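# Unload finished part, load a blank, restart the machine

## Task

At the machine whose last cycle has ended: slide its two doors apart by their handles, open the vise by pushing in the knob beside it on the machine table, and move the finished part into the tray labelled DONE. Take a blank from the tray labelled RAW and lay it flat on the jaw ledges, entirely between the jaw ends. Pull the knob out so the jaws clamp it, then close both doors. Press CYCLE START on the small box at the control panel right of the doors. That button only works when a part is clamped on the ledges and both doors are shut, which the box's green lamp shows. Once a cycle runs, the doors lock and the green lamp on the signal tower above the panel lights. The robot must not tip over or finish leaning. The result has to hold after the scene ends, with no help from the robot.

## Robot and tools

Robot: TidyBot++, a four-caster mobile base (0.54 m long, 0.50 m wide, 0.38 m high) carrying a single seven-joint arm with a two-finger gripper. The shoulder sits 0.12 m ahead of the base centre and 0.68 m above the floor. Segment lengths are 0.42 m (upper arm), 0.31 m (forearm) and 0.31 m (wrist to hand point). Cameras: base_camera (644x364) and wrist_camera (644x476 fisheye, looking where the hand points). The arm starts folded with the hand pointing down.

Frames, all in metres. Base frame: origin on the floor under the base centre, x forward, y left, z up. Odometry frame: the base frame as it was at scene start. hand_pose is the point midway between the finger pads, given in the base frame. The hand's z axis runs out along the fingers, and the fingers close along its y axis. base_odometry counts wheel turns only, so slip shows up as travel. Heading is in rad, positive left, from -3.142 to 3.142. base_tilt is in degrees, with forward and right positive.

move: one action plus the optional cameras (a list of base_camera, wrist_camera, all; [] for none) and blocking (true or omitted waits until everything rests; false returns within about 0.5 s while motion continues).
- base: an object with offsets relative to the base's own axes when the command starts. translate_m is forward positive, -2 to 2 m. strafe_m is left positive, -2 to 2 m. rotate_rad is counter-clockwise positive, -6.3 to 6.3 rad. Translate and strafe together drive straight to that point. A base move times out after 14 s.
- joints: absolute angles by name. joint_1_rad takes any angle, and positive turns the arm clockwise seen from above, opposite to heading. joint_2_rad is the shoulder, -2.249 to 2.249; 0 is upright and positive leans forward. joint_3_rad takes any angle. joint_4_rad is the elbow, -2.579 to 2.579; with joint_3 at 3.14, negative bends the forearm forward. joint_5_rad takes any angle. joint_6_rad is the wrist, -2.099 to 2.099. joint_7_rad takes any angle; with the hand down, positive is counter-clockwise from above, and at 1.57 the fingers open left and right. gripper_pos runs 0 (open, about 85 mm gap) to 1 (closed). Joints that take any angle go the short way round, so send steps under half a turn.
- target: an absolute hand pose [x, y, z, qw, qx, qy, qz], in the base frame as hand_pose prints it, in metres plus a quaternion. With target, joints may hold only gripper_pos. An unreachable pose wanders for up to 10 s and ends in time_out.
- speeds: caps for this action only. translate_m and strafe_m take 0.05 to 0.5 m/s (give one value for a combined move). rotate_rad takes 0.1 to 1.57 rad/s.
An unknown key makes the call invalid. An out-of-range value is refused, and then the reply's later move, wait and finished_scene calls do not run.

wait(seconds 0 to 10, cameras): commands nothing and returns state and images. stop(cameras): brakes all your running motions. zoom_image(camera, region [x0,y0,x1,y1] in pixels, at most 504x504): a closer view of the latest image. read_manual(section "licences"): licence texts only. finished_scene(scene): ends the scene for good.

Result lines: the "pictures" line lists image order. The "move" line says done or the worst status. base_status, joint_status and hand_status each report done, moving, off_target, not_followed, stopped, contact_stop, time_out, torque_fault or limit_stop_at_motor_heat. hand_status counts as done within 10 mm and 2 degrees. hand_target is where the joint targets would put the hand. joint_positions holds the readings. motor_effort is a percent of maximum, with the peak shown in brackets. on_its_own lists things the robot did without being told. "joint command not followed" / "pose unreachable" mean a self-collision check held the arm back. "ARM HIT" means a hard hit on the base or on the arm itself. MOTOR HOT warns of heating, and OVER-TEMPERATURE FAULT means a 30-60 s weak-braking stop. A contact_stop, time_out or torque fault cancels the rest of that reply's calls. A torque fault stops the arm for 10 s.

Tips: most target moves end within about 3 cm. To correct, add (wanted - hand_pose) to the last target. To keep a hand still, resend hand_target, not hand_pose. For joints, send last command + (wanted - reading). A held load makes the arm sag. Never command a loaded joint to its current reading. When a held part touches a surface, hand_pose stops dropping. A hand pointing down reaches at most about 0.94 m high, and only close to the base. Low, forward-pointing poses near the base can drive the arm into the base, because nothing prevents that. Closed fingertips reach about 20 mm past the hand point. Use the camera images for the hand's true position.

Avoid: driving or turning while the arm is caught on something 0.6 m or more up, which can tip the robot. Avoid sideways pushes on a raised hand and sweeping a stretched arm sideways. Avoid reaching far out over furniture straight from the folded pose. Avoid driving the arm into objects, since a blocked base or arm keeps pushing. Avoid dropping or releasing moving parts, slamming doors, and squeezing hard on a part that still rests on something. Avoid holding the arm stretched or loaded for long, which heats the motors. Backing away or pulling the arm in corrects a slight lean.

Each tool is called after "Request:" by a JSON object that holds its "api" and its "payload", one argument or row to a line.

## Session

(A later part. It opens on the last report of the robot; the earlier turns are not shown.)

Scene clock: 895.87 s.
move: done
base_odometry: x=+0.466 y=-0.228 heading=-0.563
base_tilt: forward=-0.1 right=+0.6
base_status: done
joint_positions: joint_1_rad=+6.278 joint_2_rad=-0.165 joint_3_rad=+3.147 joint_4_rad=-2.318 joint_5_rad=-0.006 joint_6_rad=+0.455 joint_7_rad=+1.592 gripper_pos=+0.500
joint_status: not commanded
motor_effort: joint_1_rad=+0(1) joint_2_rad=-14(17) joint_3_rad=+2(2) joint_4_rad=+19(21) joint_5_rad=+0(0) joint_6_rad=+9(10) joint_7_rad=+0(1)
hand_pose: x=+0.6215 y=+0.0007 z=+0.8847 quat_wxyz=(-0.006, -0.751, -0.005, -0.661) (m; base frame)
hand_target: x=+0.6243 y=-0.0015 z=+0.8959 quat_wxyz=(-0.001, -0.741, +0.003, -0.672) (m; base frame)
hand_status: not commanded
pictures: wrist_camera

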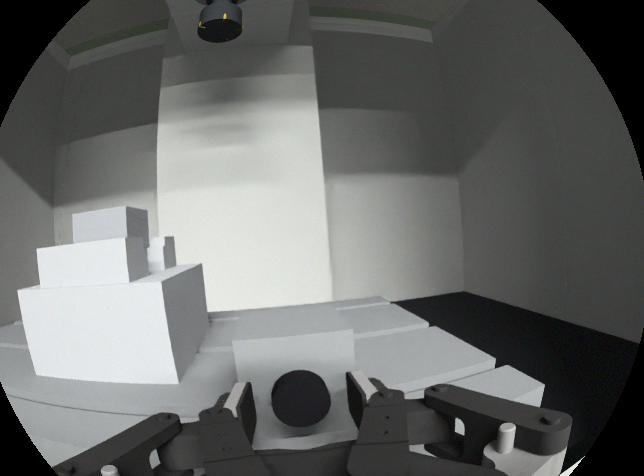

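Request:
{"api": "move", "payload": {
  "base": {"translate_m": 0.014},
  "speeds": {"translate_m": 0.1},
  "cameras": ["wrist_camera"]
}}

Request:
{"api": "zoom_image", "payload": {
  "camera": "wrist_camera",
  "region": [220, 350, 370, 460]
}}

Request:
{"api": "move", "payload": {
  "joints": {"gripper_pos": 1.0},
  "cameras": ["wrist_camera"]
}}

Request:
{"api": "zoom_image", "payload": {
  "camera": "wrist_camera",
  "region": [220, 350, 370, 460]
}}

Scene clock: 899.70 s.
move: done
base_odometry: x=+0.477 y=-0.236 heading=-0.563
base_tilt: forward=-0.1 right=+0.6
base_status: done
joint_positions: joint_1_rad=+6.278 joint_2_rad=-0.178 joint_3_rad=+3.146 joint_4_rad=-2.327 joint_5_rad=-0.006 joint_6_rad=+0.455 joint_7_rad=+1.592 gripper_pos=+0.500
joint_status: not commanded
motor_effort: joint_1_rad=+0(2) joint_2_rad=-10(15) joint_3_rad=+2(3) joint_4_rad=+22(26) joint_5_rad=+0(1) joint_6_rad=+10(11) joint_7_rad=+0(1)
hand_pose: x=+0.6167 y=+0.0008 z=+0.8862 quat_wxyz=(-0.006, -0.749, -0.005, -0.662) (m; base frame)
hand_target: x=+0.6243 y=-0.0015 z=+0.8959 quat_wxyz=(-0.001, -0.741, +0.003, -0.672) (m; base frame)
hand_status: not commanded
pictures: wrist_camera

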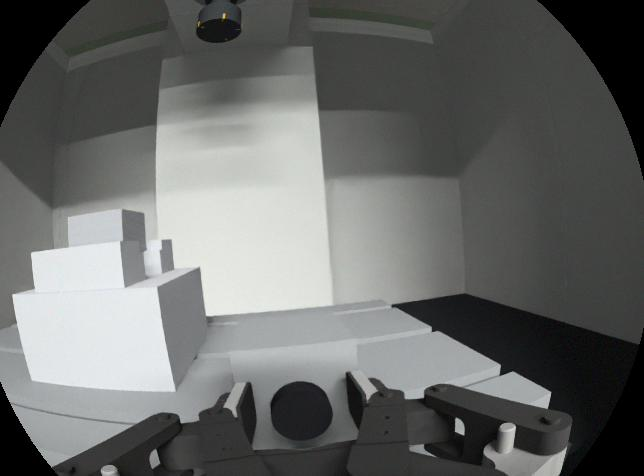

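Scaled by 3.360.

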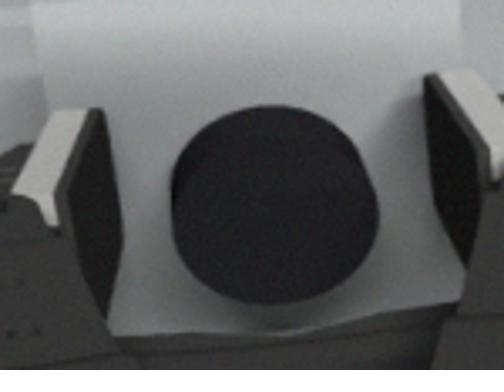

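Scene clock: 900.53 s.
move: off_target
base_odometry: x=+0.477 y=-0.236 heading=-0.563
base_tilt: forward=-0.1 right=+0.6
base_status: not commanded
joint_positions: joint_1_rad=+6.278 joint_2_rad=-0.184 joint_3_rad=+3.145 joint_4_rad=-2.331 joint_5_rad=-0.006 joint_6_rad=+0.456 joint_7_rad=+1.592 gripper_pos=+0.741
joint_status: gripper_pos off_target (ended at +0.741, target +1.000)
motor_effort: joint_1_rad=+0(7) joint_2_rad=-10(11) joint_3_rad=+2(8) joint_4_rad=+22(26) joint_5_rad=+0(3) joint_6_rad=+10(12) joint_7_rad=+0(1)
hand_pose: x=+0.6146 y=+0.0014 z=+0.8865 quat_wxyz=(-0.005, -0.749, -0.006, -0.663) (m; base frame)
hand_target: x=+0.6243 y=-0.0015 z=+0.8959 quat_wxyz=(-0.001, -0.741, +0.003, -0.672) (m; base frame)
hand_status: not commanded
pictures: wrist_camera

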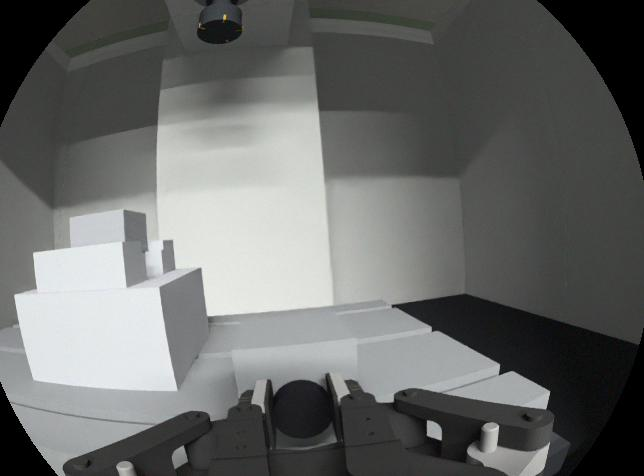

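Scaled by 3.360.

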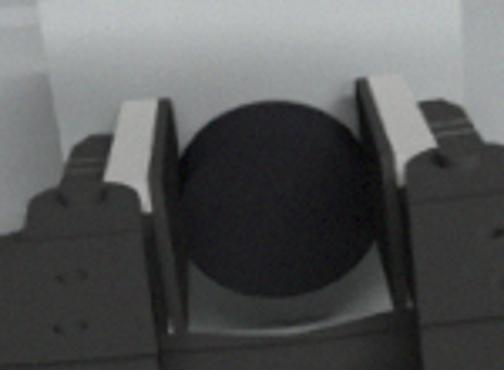

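Request:
{"api": "move", "payload": {
  "base": {"translate_m": -0.03},
  "speeds": {"translate_m": 0.1},
  "cameras": ["wrist_camera"]
}}

Request:
{"api": "zoom_image", "payload": {
  "camera": "wrist_camera",
  "region": [220, 330, 370, 460]
}}

Scene clock: 904.70 s.
move: done
base_odometry: x=+0.452 y=-0.220 heading=-0.562
base_tilt: forward=-0.1 right=+0.6
base_status: done
joint_positions: joint_1_rad=+6.278 joint_2_rad=-0.127 joint_3_rad=+3.147 joint_4_rad=-2.284 joint_5_rad=-0.006 joint_6_rad=+0.464 joint_7_rad=+1.592 gripper_pos=+0.744
joint_status: not commanded
motor_effort: joint_1_rad=-4(5) joint_2_rad=-25(29) joint_3_rad=-2(5) joint_4_rad=+15(21) joint_5_rad=+1(2) joint_6_rad=+10(10) joint_7_rad=+0(1)
hand_pose: x=+0.6367 y=+0.0001 z=+0.8873 quat_wxyz=(-0.006, -0.749, -0.005, -0.663) (m; base frame)
hand_target: x=+0.6243 y=-0.0015 z=+0.8959 quat_wxyz=(-0.001, -0.741, +0.003, -0.672) (m; base frame)
hand_status: not commanded
pictures: wrist_camera

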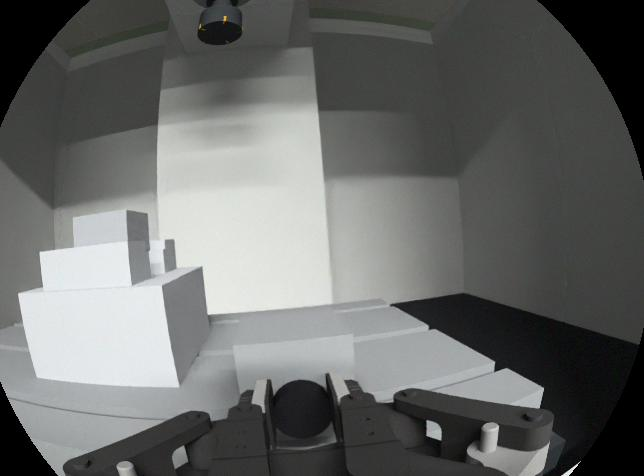

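Scaled by 3.360.

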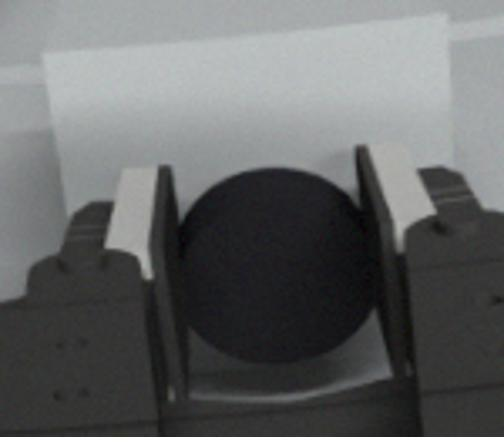

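Request:
{"api": "move", "payload": {
  "base": {"translate_m": -0.03},
  "speeds": {"translate_m": 0.1},
  "cameras": ["wrist_camera"]
}}

Request:
{"api": "zoom_image", "payload": {
  "camera": "wrist_camera",
  "region": [220, 330, 370, 460]
}}

Scene clock: 909.37 s.
move: done
base_odometry: x=+0.427 y=-0.204 heading=-0.562
base_tilt: forward=+0.0 right=+0.6
base_status: done
joint_positions: joint_1_rad=+6.278 joint_2_rad=-0.064 joint_3_rad=+3.151 joint_4_rad=-2.229 joint_5_rad=-0.006 joint_6_rad=+0.473 joint_7_rad=+1.592 gripper_pos=+0.744
joint_status: not commanded
motor_effort: joint_1_rad=+0(4) joint_2_rad=-39(41) joint_3_rad=+0(4) joint_4_rad=+4(13) joint_5_rad=+0(2) joint_6_rad=+6(8) joint_7_rad=+0(0)
hand_pose: x=+0.6617 y=-0.0020 z=+0.8879 quat_wxyz=(-0.008, -0.749, -0.003, -0.663) (m; base frame)
hand_target: x=+0.6243 y=-0.0015 z=+0.8959 quat_wxyz=(-0.001, -0.741, +0.003, -0.672) (m; base frame)
hand_status: not commanded
pictures: wrist_camera

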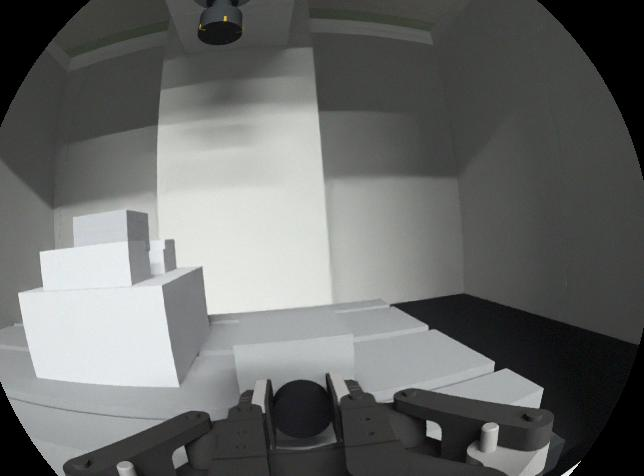

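Scaled by 3.360.

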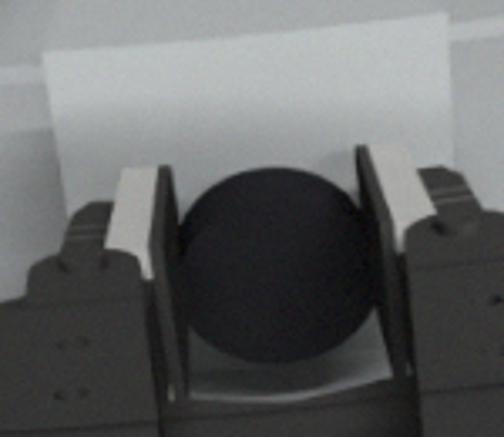

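Request:
{"api": "zoom_image", "payload": {
  "camera": "wrist_camera",
  "region": [10, 190, 230, 400]
}}

Scaled by 2.291.

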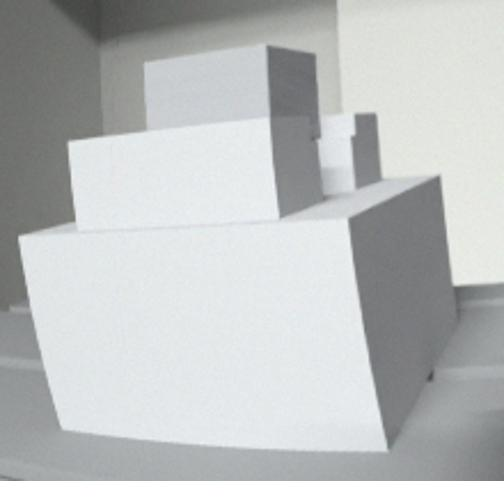

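Request:
{"api": "zoom_image", "payload": {
  "camera": "wrist_camera",
  "region": [110, 200, 190, 290]
}}

Scaled by 5.600.

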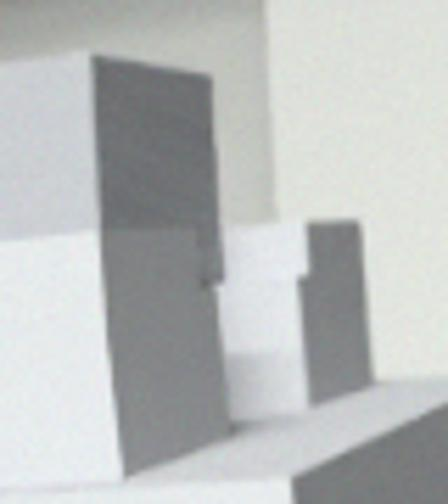

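Request:
{"api": "move", "payload": {
  "base": {"translate_m": -0.02},
  "speeds": {"translate_m": 0.1},
  "cameras": ["wrist_camera"]
}}

Request:
{"api": "zoom_image", "payload": {
  "camera": "wrist_camera",
  "region": [220, 330, 370, 460]
}}

Scene clock: 949.20 s.
move: done
base_odometry: x=+0.410 y=-0.194 heading=-0.562
base_tilt: forward=-0.1 right=+0.6
base_status: done
joint_positions: joint_1_rad=+6.277 joint_2_rad=-0.176 joint_3_rad=+3.145 joint_4_rad=-2.321 joint_5_rad=-0.005 joint_6_rad=+0.475 joint_7_rad=+1.592 gripper_pos=+0.999
joint_status: not commanded
on_its_own: gripper_pos moved +0.255 to your old target +1.000
motor_effort: joint_1_rad=+0(6) joint_2_rad=-14(43) joint_3_rad=+1(7) joint_4_rad=+19(21) joint_5_rad=+0(4) joint_6_rad=+9(10) joint_7_rad=-1(1)
hand_pose: x=+0.6190 y=+0.0019 z=+0.8948 quat_wxyz=(-0.005, -0.741, -0.006, -0.671) (m; base frame)
hand_target: x=+0.6243 y=-0.0015 z=+0.8959 quat_wxyz=(-0.001, -0.741, +0.003, -0.672) (m; base frame)
hand_status: not commanded
pictures: wrist_camera

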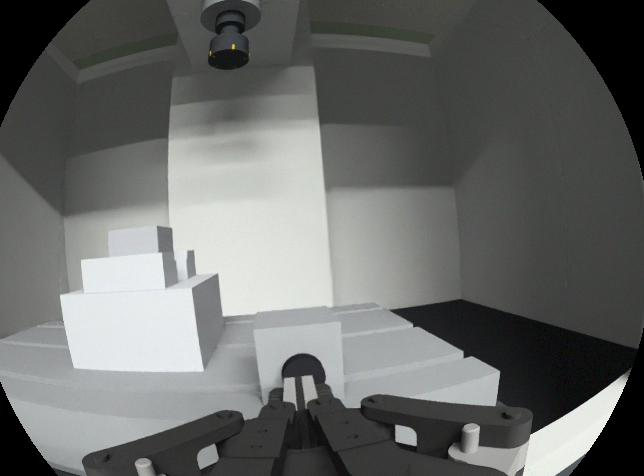

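Scaled by 3.360.

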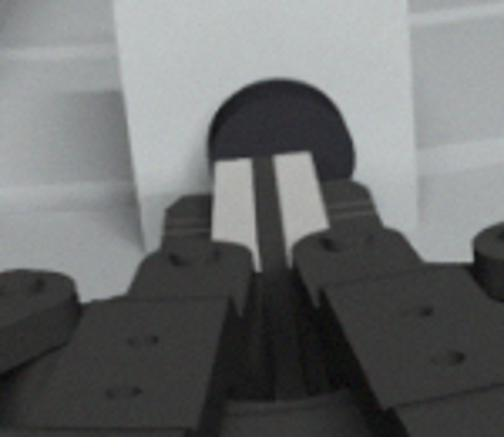

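Request:
{"api": "move", "payload": {
  "base": {"translate_m": -0.035},
  "joints": {"joint_2_rad": 0.088, "joint_4_rad": -1.194, "joint_6_rad": -1.018, "gripper_pos": 0.5},
  "cameras": ["wrist_camera"]
}}

Request:
{"api": "zoom_image", "payload": {
  "camera": "wrist_camera",
  "region": [250, 370, 370, 450]
}}

Request:
{"api": "zoom_image", "payload": {
  "camera": "wrist_camera",
  "region": [60, 180, 220, 340]
}}

Scene clock: 957.37 s.
move: done
base_odometry: x=+0.380 y=-0.175 heading=-0.562
base_tilt: forward=+0.0 right=+0.6
base_status: done
joint_positions: joint_1_rad=+6.277 joint_2_rad=+0.069 joint_3_rad=+3.145 joint_4_rad=-1.219 joint_5_rad=-0.005 joint_6_rad=-0.971 joint_7_rad=+1.592 gripper_pos=+0.500
joint_status: all done
motor_effort: joint_1_rad=+0(1) joint_2_rad=-25(25) joint_3_rad=+1(2) joint_4_rad=+20(22) joint_5_rad=+0(0) joint_6_rad=+7(10) joint_7_rad=+0(1)
hand_pose: x=+0.6904 y=+0.0041 z=+0.9914 quat_wxyz=(-0.002, -0.904, -0.010, -0.427) (m; base frame)
hand_target: x=+0.6895 y=-0.0014 z=+0.9831 quat_wxyz=(-0.001, -0.913, +0.003, -0.408) (m; base frame)
hand_status: not commanded
pictures: wrist_camera

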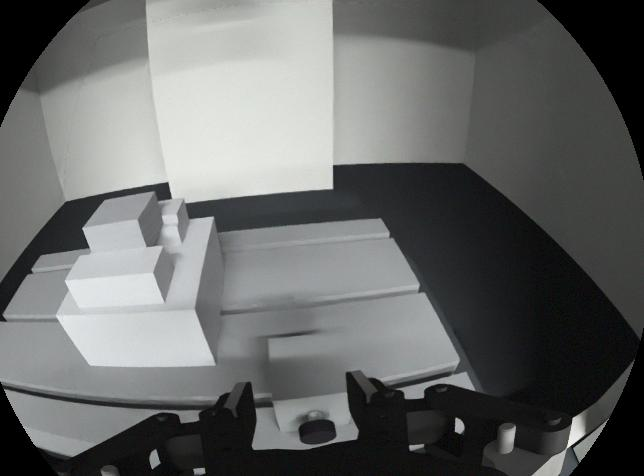

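Scaled by 4.200.

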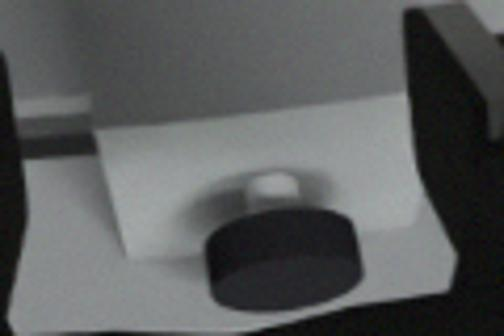

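Scaled by 3.150.

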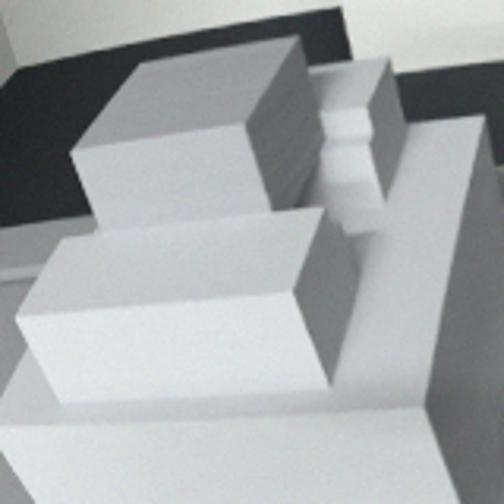

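Request:
{"api": "move", "payload": {
  "joints": {"joint_2_rad": 0.1, "joint_4_rad": -0.84, "joint_6_rad": -1.86},
  "cameras": []
}}

Request:
{"api": "move", "payload": {
  "base": {"translate_m": 0.18},
  "joints": {"joint_2_rad": 0.185, "joint_4_rad": -0.84, "joint_6_rad": -1.86},
  "cameras": ["wrist_camera"]
}}

Request:
{"api": "zoom_image", "payload": {
  "camera": "wrist_camera",
  "region": [240, 280, 380, 420]
}}

Scene clock: 974.47 s.
move: done
base_odometry: x=+0.381 y=-0.175 heading=-0.562
base_tilt: forward=-0.1 right=+0.6
base_status: not commanded
joint_positions: joint_1_rad=+6.277 joint_2_rad=+0.085 joint_3_rad=+3.145 joint_4_rad=-0.862 joint_5_rad=-0.005 joint_6_rad=-1.816 joint_7_rad=+1.592 gripper_pos=+0.500
joint_status: all done
motor_effort: joint_1_rad=+0(1) joint_2_rad=-20(27) joint_3_rad=+1(1) joint_4_rad=+16(21) joint_5_rad=+0(1) joint_6_rad=+4(8) joint_7_rad=+0(1)
hand_pose: x=+0.5248 y=+0.0039 z=+0.9955 quat_wxyz=(+0.000, -0.982, -0.013, -0.188) (m; base frame)
hand_target: x=+0.5192 y=-0.0005 z=+0.9925 quat_wxyz=(-0.001, -0.985, +0.003, -0.170) (m; base frame)
hand_status: not commanded
pictures: none
No camera images: "cameras" was empty.

Scene clock: 976.13 s.
move: done
base_odometry: x=+0.533 y=-0.271 heading=-0.562
base_tilt: forward=+0.0 right=+0.6
base_status: done
joint_positions: joint_1_rad=+6.278 joint_2_rad=+0.184 joint_3_rad=+3.145 joint_4_rad=-0.856 joint_5_rad=-0.005 joint_6_rad=-1.824 joint_7_rad=+1.592 gripper_pos=+0.500
joint_status: all done
motor_effort: joint_1_rad=-1(2) joint_2_rad=-25(29) joint_3_rad=+1(2) joint_4_rad=+16(17) joint_5_rad=+0(1) joint_6_rad=+3(5) joint_7_rad=+0(1)
hand_pose: x=+0.5523 y=+0.0038 z=+0.9553 quat_wxyz=(+0.000, -0.990, -0.012, -0.138) (m; base frame)
hand_target: x=+0.5442 y=-0.0004 z=+0.9575 quat_wxyz=(-0.001, -0.992, +0.003, -0.128) (m; base frame)
hand_status: not commanded
pictures: wrist_camera

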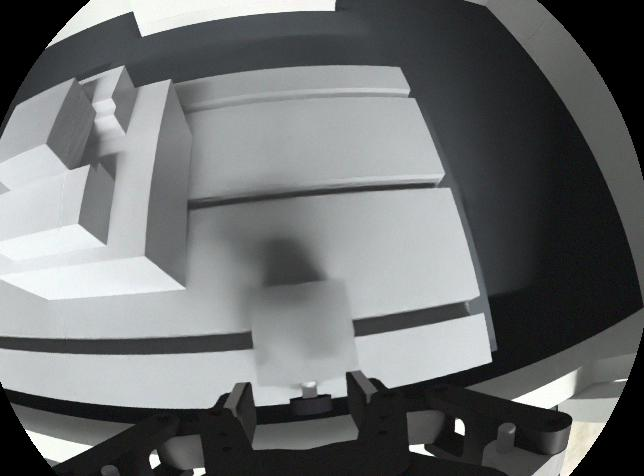

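Scaled by 3.600.

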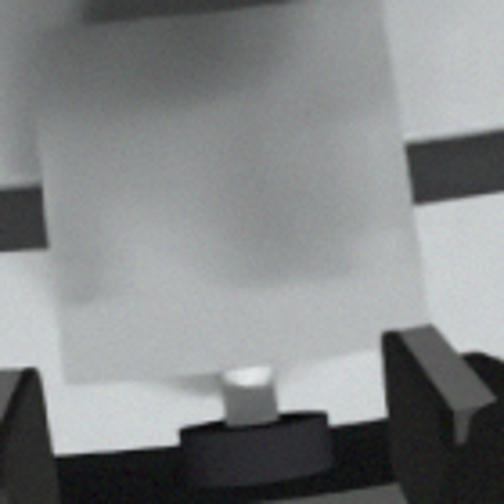

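Request:
{"api": "zoom_image", "payload": {
  "camera": "wrist_camera",
  "region": [0, 50, 200, 310]
}}

Scaled by 1.938.

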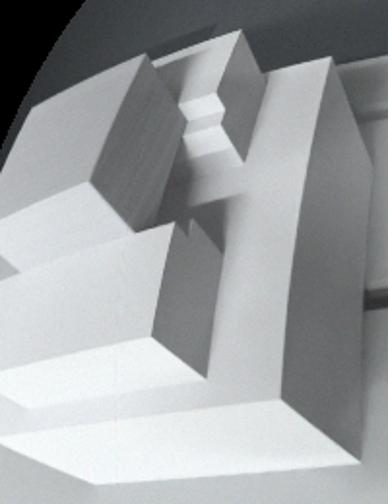

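Request:
{"api": "move", "payload": {
  "base": {"translate_m": -0.25},
  "cameras": []
}}

Request:
{"api": "move", "payload": {
  "base": {"strafe_m": 0.54},
  "joints": {"joint_2_rad": -0.5, "joint_4_rad": -1.84, "joint_6_rad": -0.23, "gripper_pos": 0.3},
  "cameras": ["wrist_camera"]
}}

Scene clock: 998.53 s.
move: done
base_odometry: x=+0.321 y=-0.138 heading=-0.562
base_tilt: forward=-0.1 right=+0.6
base_status: done
joint_positions: joint_1_rad=+6.279 joint_2_rad=+0.174 joint_3_rad=+3.146 joint_4_rad=-0.856 joint_5_rad=-0.005 joint_6_rad=-1.828 joint_7_rad=+1.592 gripper_pos=+0.500
joint_status: not commanded
motor_effort: joint_1_rad=+0(3) joint_2_rad=-24(29) joint_3_rad=+1(3) joint_4_rad=+15(17) joint_5_rad=+0(1) joint_6_rad=+3(4) joint_7_rad=+0(1)
hand_pose: x=+0.5484 y=+0.0031 z=+0.9594 quat_wxyz=(+0.000, -0.990, -0.011, -0.141) (m; base frame)
hand_target: x=+0.5442 y=-0.0004 z=+0.9575 quat_wxyz=(-0.001, -0.992, +0.003, -0.128) (m; base frame)
hand_status: not commanded
pictures: none
No camera images: "cameras" was empty.

Scene clock: 1001.30 s.
move: done
base_odometry: x=+0.609 y=+0.319 heading=-0.562
base_tilt: forward=-0.1 right=+0.6
base_status: done
joint_positions: joint_1_rad=+6.279 joint_2_rad=-0.494 joint_3_rad=+3.144 joint_4_rad=-1.830 joint_5_rad=-0.005 joint_6_rad=-0.262 joint_7_rad=+1.592 gripper_pos=+0.300
joint_status: all done
motor_effort: joint_1_rad=+0(3) joint_2_rad=-5(25) joint_3_rad=+1(4) joint_4_rad=+21(22) joint_5_rad=+0(1) joint_6_rad=+9(10) joint_7_rad=-1(1)
hand_pose: x=+0.5366 y=+0.0020 z=+1.1169 quat_wxyz=(-0.004, -0.717, -0.007, -0.697) (m; base frame)
hand_target: x=+0.5347 y=-0.0020 z=+1.1233 quat_wxyz=(+0.000, -0.707, +0.003, -0.707) (m; base frame)
hand_status: not commanded
pictures: wrist_camera

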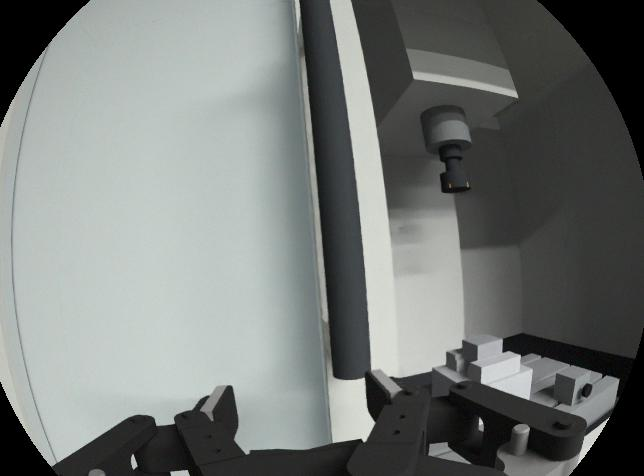

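Request:
{"api": "move", "payload": {
  "base": {"strafe_m": -0.044, "translate_m": 0.08},
  "cameras": ["wrist_camera"]
}}

Scene clock: 1005.50 s.
move: done
base_odometry: x=+0.653 y=+0.239 heading=-0.562
base_tilt: forward=-0.1 right=+0.6
base_status: done
joint_positions: joint_1_rad=+6.279 joint_2_rad=-0.496 joint_3_rad=+3.145 joint_4_rad=-1.833 joint_5_rad=-0.005 joint_6_rad=-0.258 joint_7_rad=+1.592 gripper_pos=+0.300
joint_status: not commanded
motor_effort: joint_1_rad=+0(1) joint_2_rad=-6(8) joint_3_rad=+1(3) joint_4_rad=+22(22) joint_5_rad=+0(0) joint_6_rad=+9(10) joint_7_rad=+0(1)
hand_pose: x=+0.5360 y=+0.0012 z=+1.1171 quat_wxyz=(-0.005, -0.716, -0.006, -0.698) (m; base frame)
hand_target: x=+0.5347 y=-0.0020 z=+1.1233 quat_wxyz=(+0.000, -0.707, +0.003, -0.707) (m; base frame)
hand_status: not commanded
pictures: wrist_camera

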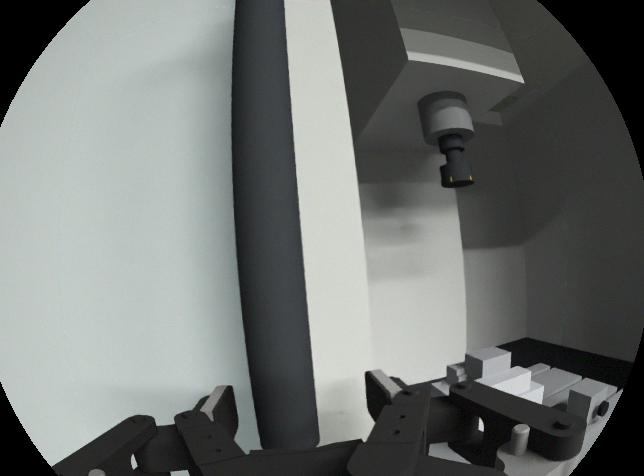

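Request:
{"api": "move", "payload": {
  "base": {"strafe_m": 0.006, "translate_m": 0.036},
  "cameras": ["wrist_camera"]
}}

Request:
{"api": "move", "payload": {
  "base": {"strafe_m": -0.44},
  "speeds": {"strafe_m": 0.2},
  "cameras": ["wrist_camera"]
}}

Scene clock: 1009.90 s.
move: done
base_odometry: x=+0.687 y=+0.225 heading=-0.562
base_tilt: forward=-0.1 right=+0.6
base_status: done
joint_positions: joint_1_rad=+6.280 joint_2_rad=-0.513 joint_3_rad=+3.147 joint_4_rad=-1.842 joint_5_rad=-0.005 joint_6_rad=-0.252 joint_7_rad=+1.592 gripper_pos=+0.300
joint_status: not commanded
motor_effort: joint_1_rad=+0(3) joint_2_rad=+0(9) joint_3_rad=+1(4) joint_4_rad=+22(25) joint_5_rad=+0(1) joint_6_rad=+11(15) joint_7_rad=+0(1)
hand_pose: x=+0.5289 y=+0.0000 z=+1.1207 quat_wxyz=(-0.005, -0.711, -0.005, -0.704) (m; base frame)
hand_target: x=+0.5347 y=-0.0020 z=+1.1233 quat_wxyz=(+0.000, -0.707, +0.003, -0.707) (m; base frame)
hand_status: not commanded
pictures: wrist_camera

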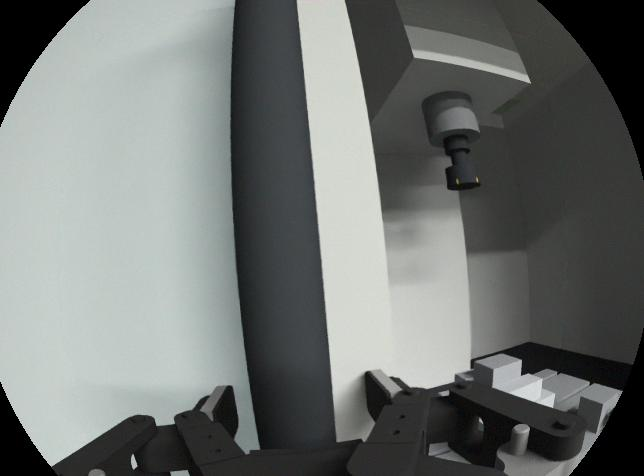

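Scene clock: 1012.83 s.
move: done
base_odometry: x=+0.453 y=-0.148 heading=-0.562
base_tilt: forward=-0.1 right=+0.6
base_status: done
joint_positions: joint_1_rad=+6.217 joint_2_rad=-0.497 joint_3_rad=+3.071 joint_4_rad=-1.844 joint_5_rad=-0.005 joint_6_rad=-0.224 joint_7_rad=+1.592 gripper_pos=+0.300
joint_status: not commanded
motor_effort: joint_1_rad=+11(21) joint_2_rad=-6(11) joint_3_rad=+17(31) joint_4_rad=+22(24) joint_5_rad=+3(7) joint_6_rad=+10(13) joint_7_rad=+0(1)
hand_pose: x=+0.5302 y=+0.0696 z=+1.1202 quat_wxyz=(+0.028, -0.705, -0.063, -0.706) (m; base frame)
hand_target: x=+0.5347 y=-0.0020 z=+1.1233 quat_wxyz=(+0.000, -0.707, +0.003, -0.707) (m; base frame)
hand_status: not commanded
pictures: wrist_camera

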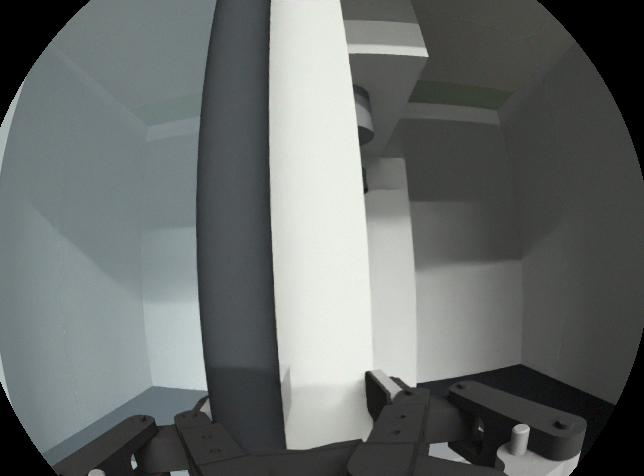

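Request:
{"api": "move", "payload": {
  "base": {"strafe_m": -0.05},
  "speeds": {"strafe_m": 0.2},
  "cameras": ["wrist_camera"]
}}

Scene clock: 1016.53 s.
move: done
base_odometry: x=+0.427 y=-0.190 heading=-0.562
base_tilt: forward=-0.1 right=+0.6
base_status: done
joint_positions: joint_1_rad=+6.207 joint_2_rad=-0.490 joint_3_rad=+3.053 joint_4_rad=-1.842 joint_5_rad=-0.005 joint_6_rad=-0.217 joint_7_rad=+1.592 gripper_pos=+0.300
joint_status: not commanded
motor_effort: joint_1_rad=+14(20) joint_2_rad=-7(11) joint_3_rad=+21(29) joint_4_rad=+23(23) joint_5_rad=+4(6) joint_6_rad=+10(11) joint_7_rad=+0(1)
hand_pose: x=+0.5311 y=+0.0840 z=+1.1200 quat_wxyz=(+0.034, -0.703, -0.075, -0.706) (m; base frame)
hand_target: x=+0.5347 y=-0.0020 z=+1.1233 quat_wxyz=(+0.000, -0.707, +0.003, -0.707) (m; base frame)
hand_status: not commanded
pictures: wrist_camera

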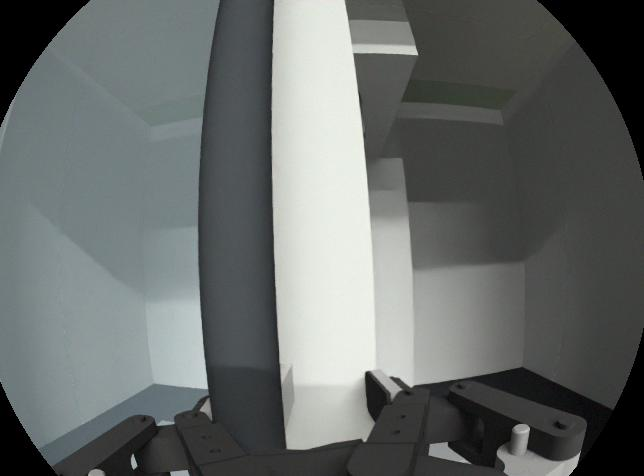

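Request:
{"api": "move", "payload": {
  "base": {"strafe_m": -0.05},
  "speeds": {"strafe_m": 0.2},
  "cameras": ["wrist_camera"]
}}

Scene clock: 1019.90 s.
move: done
base_odometry: x=+0.401 y=-0.232 heading=-0.561
base_tilt: forward=+0.0 right=+0.6
base_status: done
joint_positions: joint_1_rad=+6.167 joint_2_rad=-0.473 joint_3_rad=+2.996 joint_4_rad=-1.835 joint_5_rad=-0.005 joint_6_rad=-0.209 joint_7_rad=+1.592 gripper_pos=+0.300
joint_status: not commanded
motor_effort: joint_1_rad=+25(26) joint_2_rad=-10(14) joint_3_rad=+35(36) joint_4_rad=+20(23) joint_5_rad=+6(7) joint_6_rad=+8(11) joint_7_rad=+1(1)
hand_pose: x=+0.5263 y=+0.1338 z=+1.1179 quat_wxyz=(+0.058, -0.699, -0.116, -0.703) (m; base frame)
hand_target: x=+0.5347 y=-0.0020 z=+1.1233 quat_wxyz=(+0.000, -0.707, +0.003, -0.707) (m; base frame)
hand_status: not commanded
pictures: wrist_camera

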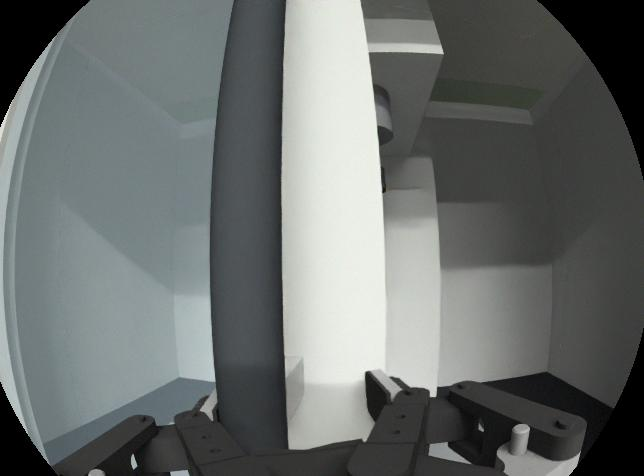

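Request:
{"api": "move", "payload": {
  "base": {"strafe_m": 0.135},
  "speeds": {"strafe_m": 0.25},
  "cameras": ["wrist_camera"]
}}

Request:
{"api": "move", "payload": {
  "base": {"translate_m": -0.12},
  "cameras": []
}}

Request:
{"api": "move", "payload": {
  "base": {"strafe_m": -0.52},
  "cameras": ["wrist_camera"]
}}

Scene clock: 1024.40 s.
move: done
base_odometry: x=+0.473 y=-0.117 heading=-0.562
base_tilt: forward=-0.1 right=+0.6
base_status: done
joint_positions: joint_1_rad=+6.275 joint_2_rad=-0.504 joint_3_rad=+3.144 joint_4_rad=-1.852 joint_5_rad=-0.005 joint_6_rad=-0.219 joint_7_rad=+1.592 gripper_pos=+0.300
joint_status: not commanded
motor_effort: joint_1_rad=-1(24) joint_2_rad=-5(10) joint_3_rad=+1(34) joint_4_rad=+21(25) joint_5_rad=+0(6) joint_6_rad=+9(13) joint_7_rad=+0(1)
hand_pose: x=+0.5338 y=+0.0036 z=+1.1208 quat_wxyz=(-0.003, -0.706, -0.008, -0.708) (m; base frame)
hand_target: x=+0.5347 y=-0.0020 z=+1.1233 quat_wxyz=(+0.000, -0.707, +0.003, -0.707) (m; base frame)
hand_status: not commanded
pictures: wrist_camera

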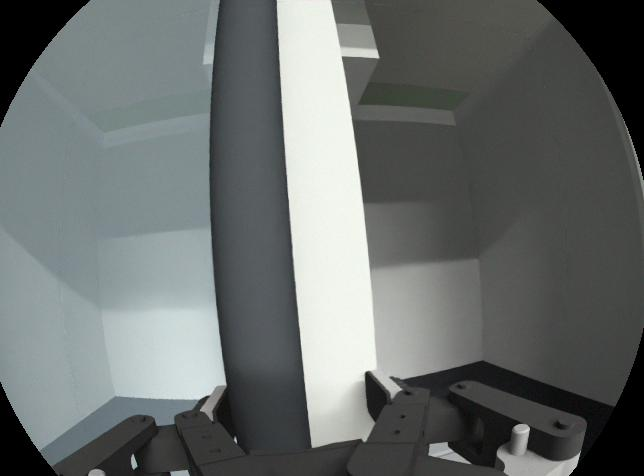

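Scene clock: 1025.80 s.
move: done
base_odometry: x=+0.371 y=-0.053 heading=-0.562
base_tilt: forward=-0.1 right=+0.6
base_status: done
joint_positions: joint_1_rad=+6.275 joint_2_rad=-0.506 joint_3_rad=+3.144 joint_4_rad=-1.852 joint_5_rad=-0.005 joint_6_rad=-0.219 joint_7_rad=+1.592 gripper_pos=+0.300
joint_status: not commanded
motor_effort: joint_1_rad=+0(1) joint_2_rad=-4(8) joint_3_rad=+1(2) joint_4_rad=+21(22) joint_5_rad=+0(0) joint_6_rad=+9(10) joint_7_rad=+0(1)
hand_pose: x=+0.5326 y=+0.0036 z=+1.1220 quat_wxyz=(-0.003, -0.705, -0.008, -0.709) (m; base frame)
hand_target: x=+0.5347 y=-0.0020 z=+1.1233 quat_wxyz=(+0.000, -0.707, +0.003, -0.707) (m; base frame)
hand_status: not commanded
pictures: none
No camera images: "cameras" was empty.

Scene clock: 1028.03 s.
move: done
base_odometry: x=+0.094 y=-0.493 heading=-0.562
base_tilt: forward=-0.1 right=+0.6
base_status: done
joint_positions: joint_1_rad=+6.275 joint_2_rad=-0.506 joint_3_rad=+3.151 joint_4_rad=-1.852 joint_5_rad=-0.005 joint_6_rad=-0.219 joint_7_rad=+1.592 gripper_pos=+0.300
joint_status: not commanded
motor_effort: joint_1_rad=+0(1) joint_2_rad=-4(5) joint_3_rad=+1(4) joint_4_rad=+22(22) joint_5_rad=+0(1) joint_6_rad=+9(10) joint_7_rad=+0(1)
hand_pose: x=+0.5328 y=-0.0004 z=+1.1219 quat_wxyz=(-0.004, -0.705, -0.005, -0.709) (m; base frame)
hand_target: x=+0.5347 y=-0.0020 z=+1.1233 quat_wxyz=(+0.000, -0.707, +0.003, -0.707) (m; base frame)
hand_status: not commanded
pictures: wrist_camera

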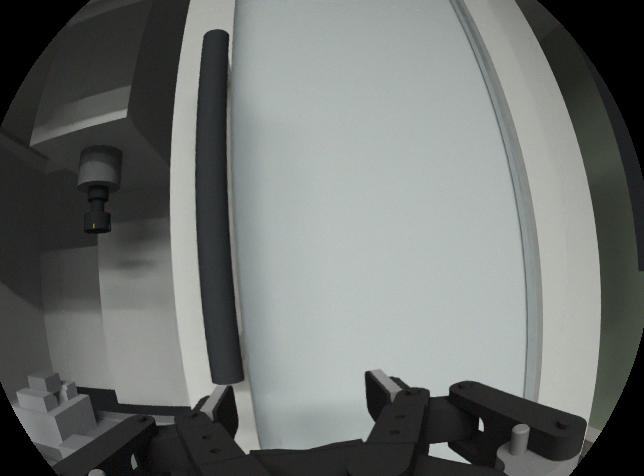

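Request:
{"api": "move", "payload": {
  "base": {"strafe_m": 0.06, "translate_m": 0.08},
  "cameras": ["wrist_camera"]
}}

Scene clock: 1031.77 s.
move: done
base_odometry: x=+0.194 y=-0.485 heading=-0.563
base_tilt: forward=+0.0 right=+0.6
base_status: done
joint_positions: joint_1_rad=+6.275 joint_2_rad=-0.497 joint_3_rad=+3.150 joint_4_rad=-1.852 joint_5_rad=-0.005 joint_6_rad=-0.219 joint_7_rad=+1.592 gripper_pos=+0.300
joint_status: not commanded
motor_effort: joint_1_rad=-1(1) joint_2_rad=-5(8) joint_3_rad=+1(3) joint_4_rad=+21(22) joint_5_rad=+0(1) joint_6_rad=+9(10) joint_7_rad=-1(1)
hand_pose: x=+0.5367 y=+0.0000 z=+1.1182 quat_wxyz=(-0.004, -0.708, -0.005, -0.706) (m; base frame)
hand_target: x=+0.5347 y=-0.0020 z=+1.1233 quat_wxyz=(+0.000, -0.707, +0.003, -0.707) (m; base frame)
hand_status: not commanded
pictures: wrist_camera

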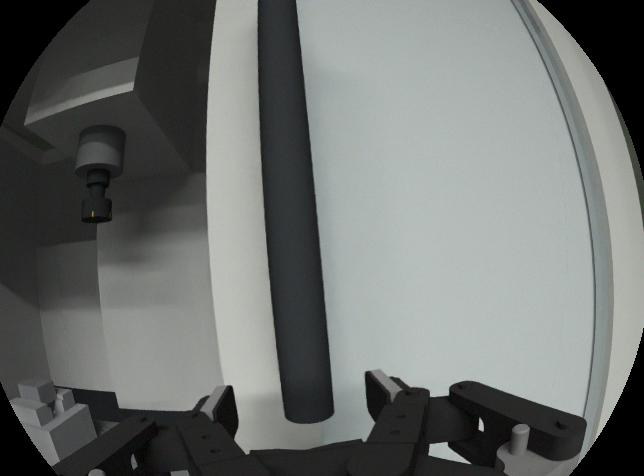

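Request:
{"api": "move", "payload": {
  "base": {"strafe_m": -0.008, "translate_m": 0.036},
  "cameras": ["wrist_camera"]
}}

Request:
{"api": "move", "payload": {
  "base": {"strafe_m": 0.47},
  "speeds": {"strafe_m": 0.2},
  "cameras": ["wrist_camera"]
}}

Scene clock: 1035.10 s.
move: done
base_odometry: x=+0.220 y=-0.511 heading=-0.562
base_tilt: forward=-0.1 right=+0.6
base_status: done
joint_positions: joint_1_rad=+6.275 joint_2_rad=-0.496 joint_3_rad=+3.150 joint_4_rad=-1.852 joint_5_rad=-0.005 joint_6_rad=-0.219 joint_7_rad=+1.592 gripper_pos=+0.300
joint_status: not commanded
motor_effort: joint_1_rad=+0(1) joint_2_rad=-6(10) joint_3_rad=+2(3) joint_4_rad=+22(22) joint_5_rad=+0(0) joint_6_rad=+9(10) joint_7_rad=+0(1)
hand_pose: x=+0.5374 y=+0.0002 z=+1.1175 quat_wxyz=(-0.004, -0.709, -0.005, -0.705) (m; base frame)
hand_target: x=+0.5347 y=-0.0020 z=+1.1233 quat_wxyz=(+0.000, -0.707, +0.003, -0.707) (m; base frame)
hand_status: not commanded
pictures: wrist_camera

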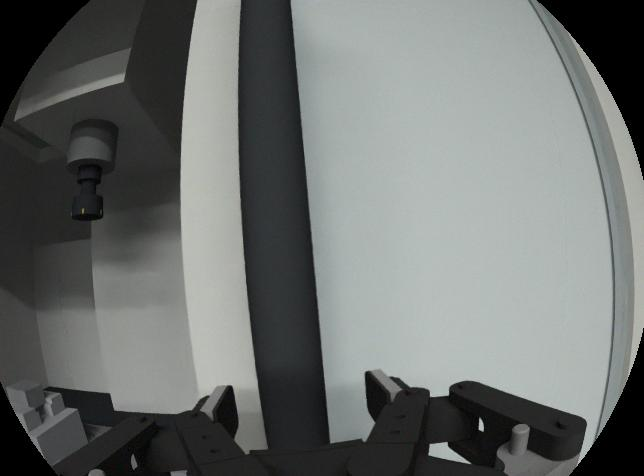

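Scene clock: 1038.23 s.
move: done
base_odometry: x=+0.471 y=-0.114 heading=-0.562
base_tilt: forward=-0.1 right=+0.6
base_status: done
joint_positions: joint_1_rad=+6.357 joint_2_rad=-0.519 joint_3_rad=+3.241 joint_4_rad=-1.863 joint_5_rad=-0.005 joint_6_rad=-0.222 joint_7_rad=+1.592 gripper_pos=+0.300
joint_status: not commanded
motor_effort: joint_1_rad=-14(23) joint_2_rad=+2(10) joint_3_rad=-17(29) joint_4_rad=+22(28) joint_5_rad=-3(6) joint_6_rad=+10(15) joint_7_rad=-1(1)
hand_pose: x=+0.5215 y=-0.0848 z=+1.1183 quat_wxyz=(-0.045, -0.703, +0.067, -0.706) (m; base frame)
hand_target: x=+0.5347 y=-0.0020 z=+1.1233 quat_wxyz=(+0.000, -0.707, +0.003, -0.707) (m; base frame)
hand_status: not commanded
pictures: wrist_camera

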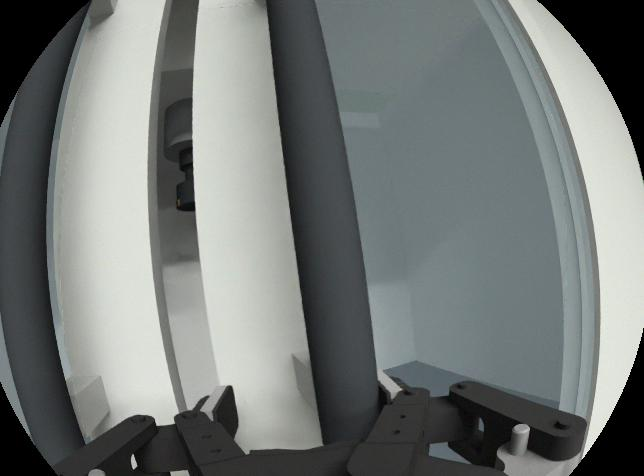

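Request:
{"api": "move", "payload": {
  "base": {"strafe_m": 0.06},
  "speeds": {"strafe_m": 0.15},
  "cameras": ["wrist_camera"]
}}

Scene clock: 1040.87 s.
move: done
base_odometry: x=+0.503 y=-0.064 heading=-0.562
base_tilt: forward=-0.1 right=+0.6
base_status: done
joint_positions: joint_1_rad=+6.382 joint_2_rad=-0.500 joint_3_rad=+3.285 joint_4_rad=-1.848 joint_5_rad=-0.004 joint_6_rad=-0.221 joint_7_rad=+1.592 gripper_pos=+0.299
joint_status: not commanded
motor_effort: joint_1_rad=-20(27) joint_2_rad=-5(9) joint_3_rad=-25(35) joint_4_rad=+20(24) joint_5_rad=-5(7) joint_6_rad=+7(12) joint_7_rad=-1(1)
hand_pose: x=+0.5215 y=-0.1211 z=+1.1192 quat_wxyz=(-0.061, -0.701, +0.097, -0.704) (m; base frame)
hand_target: x=+0.5347 y=-0.0020 z=+1.1233 quat_wxyz=(+0.000, -0.707, +0.003, -0.707) (m; base frame)
hand_status: not commanded
pictures: wrist_camera

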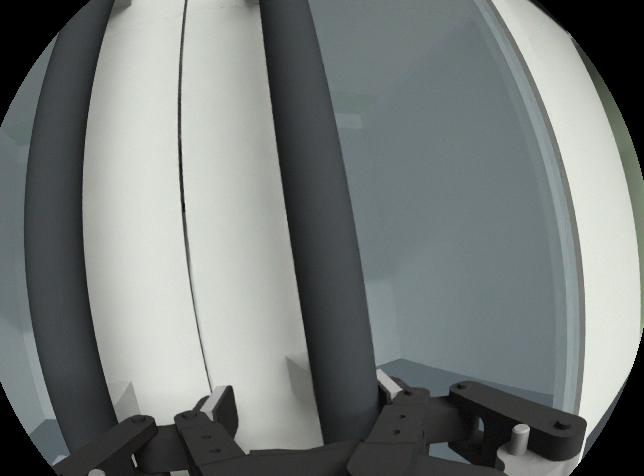

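Request:
{"api": "move", "payload": {
  "base": {"strafe_m": 0.03},
  "speeds": {"strafe_m": 0.15},
  "cameras": ["wrist_camera"]
}}

Request:
{"api": "move", "payload": {
  "base": {"strafe_m": -0.14},
  "speeds": {"strafe_m": 0.25},
  "cameras": []
}}

Request:
{"api": "move", "payload": {
  "base": {"translate_m": -0.2},
  "cameras": ["wrist_camera"]
}}

Scene clock: 1044.50 s.
move: done
base_odometry: x=+0.519 y=-0.039 heading=-0.562
base_tilt: forward=-0.1 right=+0.6
base_status: done
joint_positions: joint_1_rad=+6.405 joint_2_rad=-0.484 joint_3_rad=+3.318 joint_4_rad=-1.839 joint_5_rad=-0.004 joint_6_rad=-0.212 joint_7_rad=+1.592 gripper_pos=+0.299
joint_status: not commanded
motor_effort: joint_1_rad=-26(28) joint_2_rad=-8(11) joint_3_rad=-33(36) joint_4_rad=+20(22) joint_5_rad=-7(8) joint_6_rad=+7(9) joint_7_rad=-1(2)
hand_pose: x=+0.5205 y=-0.1501 z=+1.1195 quat_wxyz=(-0.075, -0.698, +0.120, -0.702) (m; base frame)
hand_target: x=+0.5347 y=-0.0020 z=+1.1233 quat_wxyz=(+0.000, -0.707, +0.003, -0.707) (m; base frame)
hand_status: not commanded
pictures: wrist_camera

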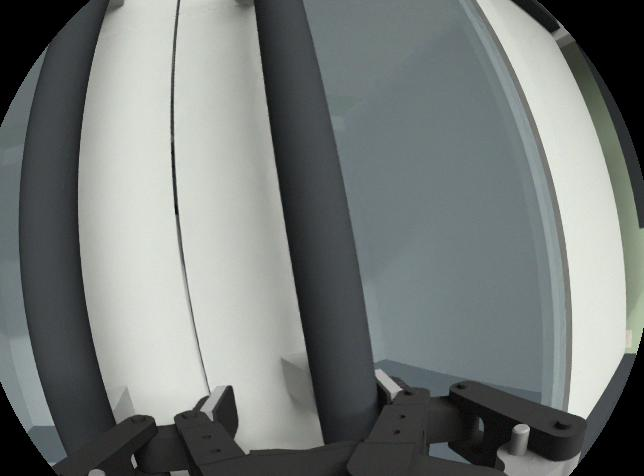

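Scene clock: 1045.87 s.
move: done
base_odometry: x=+0.444 y=-0.157 heading=-0.561
base_tilt: forward=+0.0 right=+0.6
base_status: done
joint_positions: joint_1_rad=+6.289 joint_2_rad=-0.509 joint_3_rad=+3.158 joint_4_rad=-1.853 joint_5_rad=-0.004 joint_6_rad=-0.223 joint_7_rad=+1.592 gripper_pos=+0.300
joint_status: not commanded
motor_effort: joint_1_rad=+0(26) joint_2_rad=-5(9) joint_3_rad=+1(34) joint_4_rad=+22(25) joint_5_rad=+0(7) joint_6_rad=+9(13) joint_7_rad=+0(1)
hand_pose: x=+0.5318 y=-0.0101 z=+1.1212 quat_wxyz=(-0.010, -0.706, +0.004, -0.708) (m; base frame)
hand_target: x=+0.5347 y=-0.0020 z=+1.1233 quat_wxyz=(+0.000, -0.707, +0.003, -0.707) (m; base frame)
hand_status: not commanded
pictures: none
No camera images: "cameras" was empty.

Scene clock: 1047.53 s.
move: done
base_odometry: x=+0.275 y=-0.051 heading=-0.561
base_tilt: forward=-0.1 right=+0.6
base_status: done
joint_positions: joint_1_rad=+6.289 joint_2_rad=-0.507 joint_3_rad=+3.158 joint_4_rad=-1.853 joint_5_rad=-0.004 joint_6_rad=-0.223 joint_7_rad=+1.592 gripper_pos=+0.300
joint_status: not commanded
motor_effort: joint_1_rad=+0(1) joint_2_rad=-5(9) joint_3_rad=+1(2) joint_4_rad=+21(22) joint_5_rad=+0(0) joint_6_rad=+9(10) joint_7_rad=+0(1)
hand_pose: x=+0.5324 y=-0.0100 z=+1.1206 quat_wxyz=(-0.010, -0.706, +0.004, -0.708) (m; base frame)
hand_target: x=+0.5347 y=-0.0020 z=+1.1233 quat_wxyz=(+0.000, -0.707, +0.003, -0.707) (m; base frame)
hand_status: not commanded
pictures: wrist_camera

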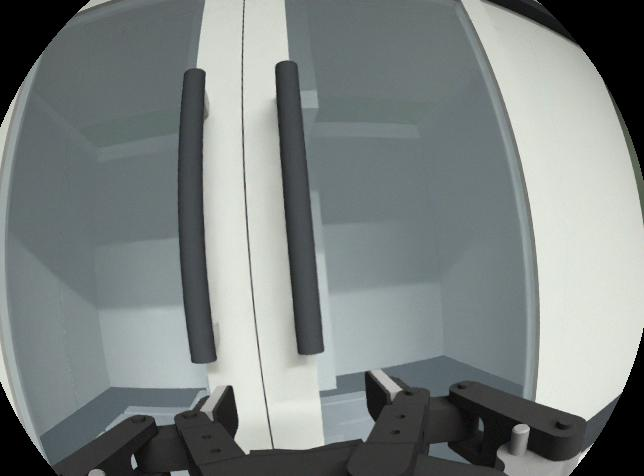

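Request:
{"api": "move", "payload": {
  "base": {"strafe_m": -0.8, "translate_m": -0.15},
  "joints": {"joint_1_rad": 6.58, "gripper_pos": 1.0},
  "cameras": ["wrist_camera"]
}}

Scene clock: 1052.30 s.
move: done
base_odometry: x=-0.278 y=-0.649 heading=-0.561
base_tilt: forward=-0.1 right=+0.6
base_status: done
joint_positions: joint_1_rad=+6.567 joint_2_rad=-0.506 joint_3_rad=+3.150 joint_4_rad=-1.853 joint_5_rad=-0.004 joint_6_rad=-0.223 joint_7_rad=+1.592 gripper_pos=+0.999
joint_status: all done
motor_effort: joint_1_rad=-1(2) joint_2_rad=-5(6) joint_3_rad=+1(5) joint_4_rad=+21(22) joint_5_rad=+0(1) joint_6_rad=+9(10) joint_7_rad=+0(1)
hand_pose: x=+0.5155 y=-0.1193 z=+1.1199 quat_wxyz=(-0.107, -0.700, +0.098, -0.699) (m; base frame)
hand_target: x=+0.5156 y=-0.1244 z=+1.1233 quat_wxyz=(-0.105, -0.698, +0.108, -0.700) (m; base frame)
hand_status: not commanded
pictures: wrist_camera

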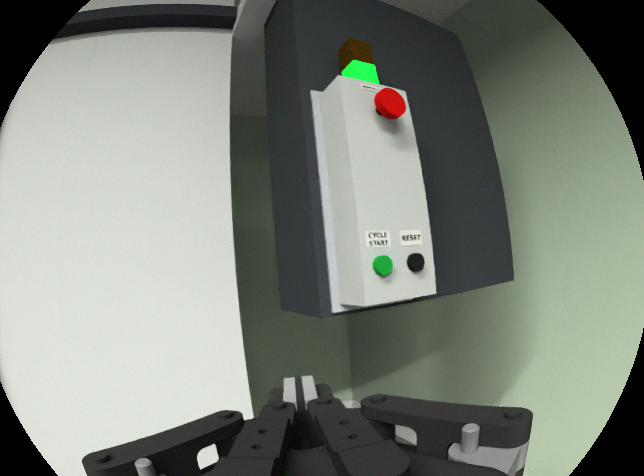

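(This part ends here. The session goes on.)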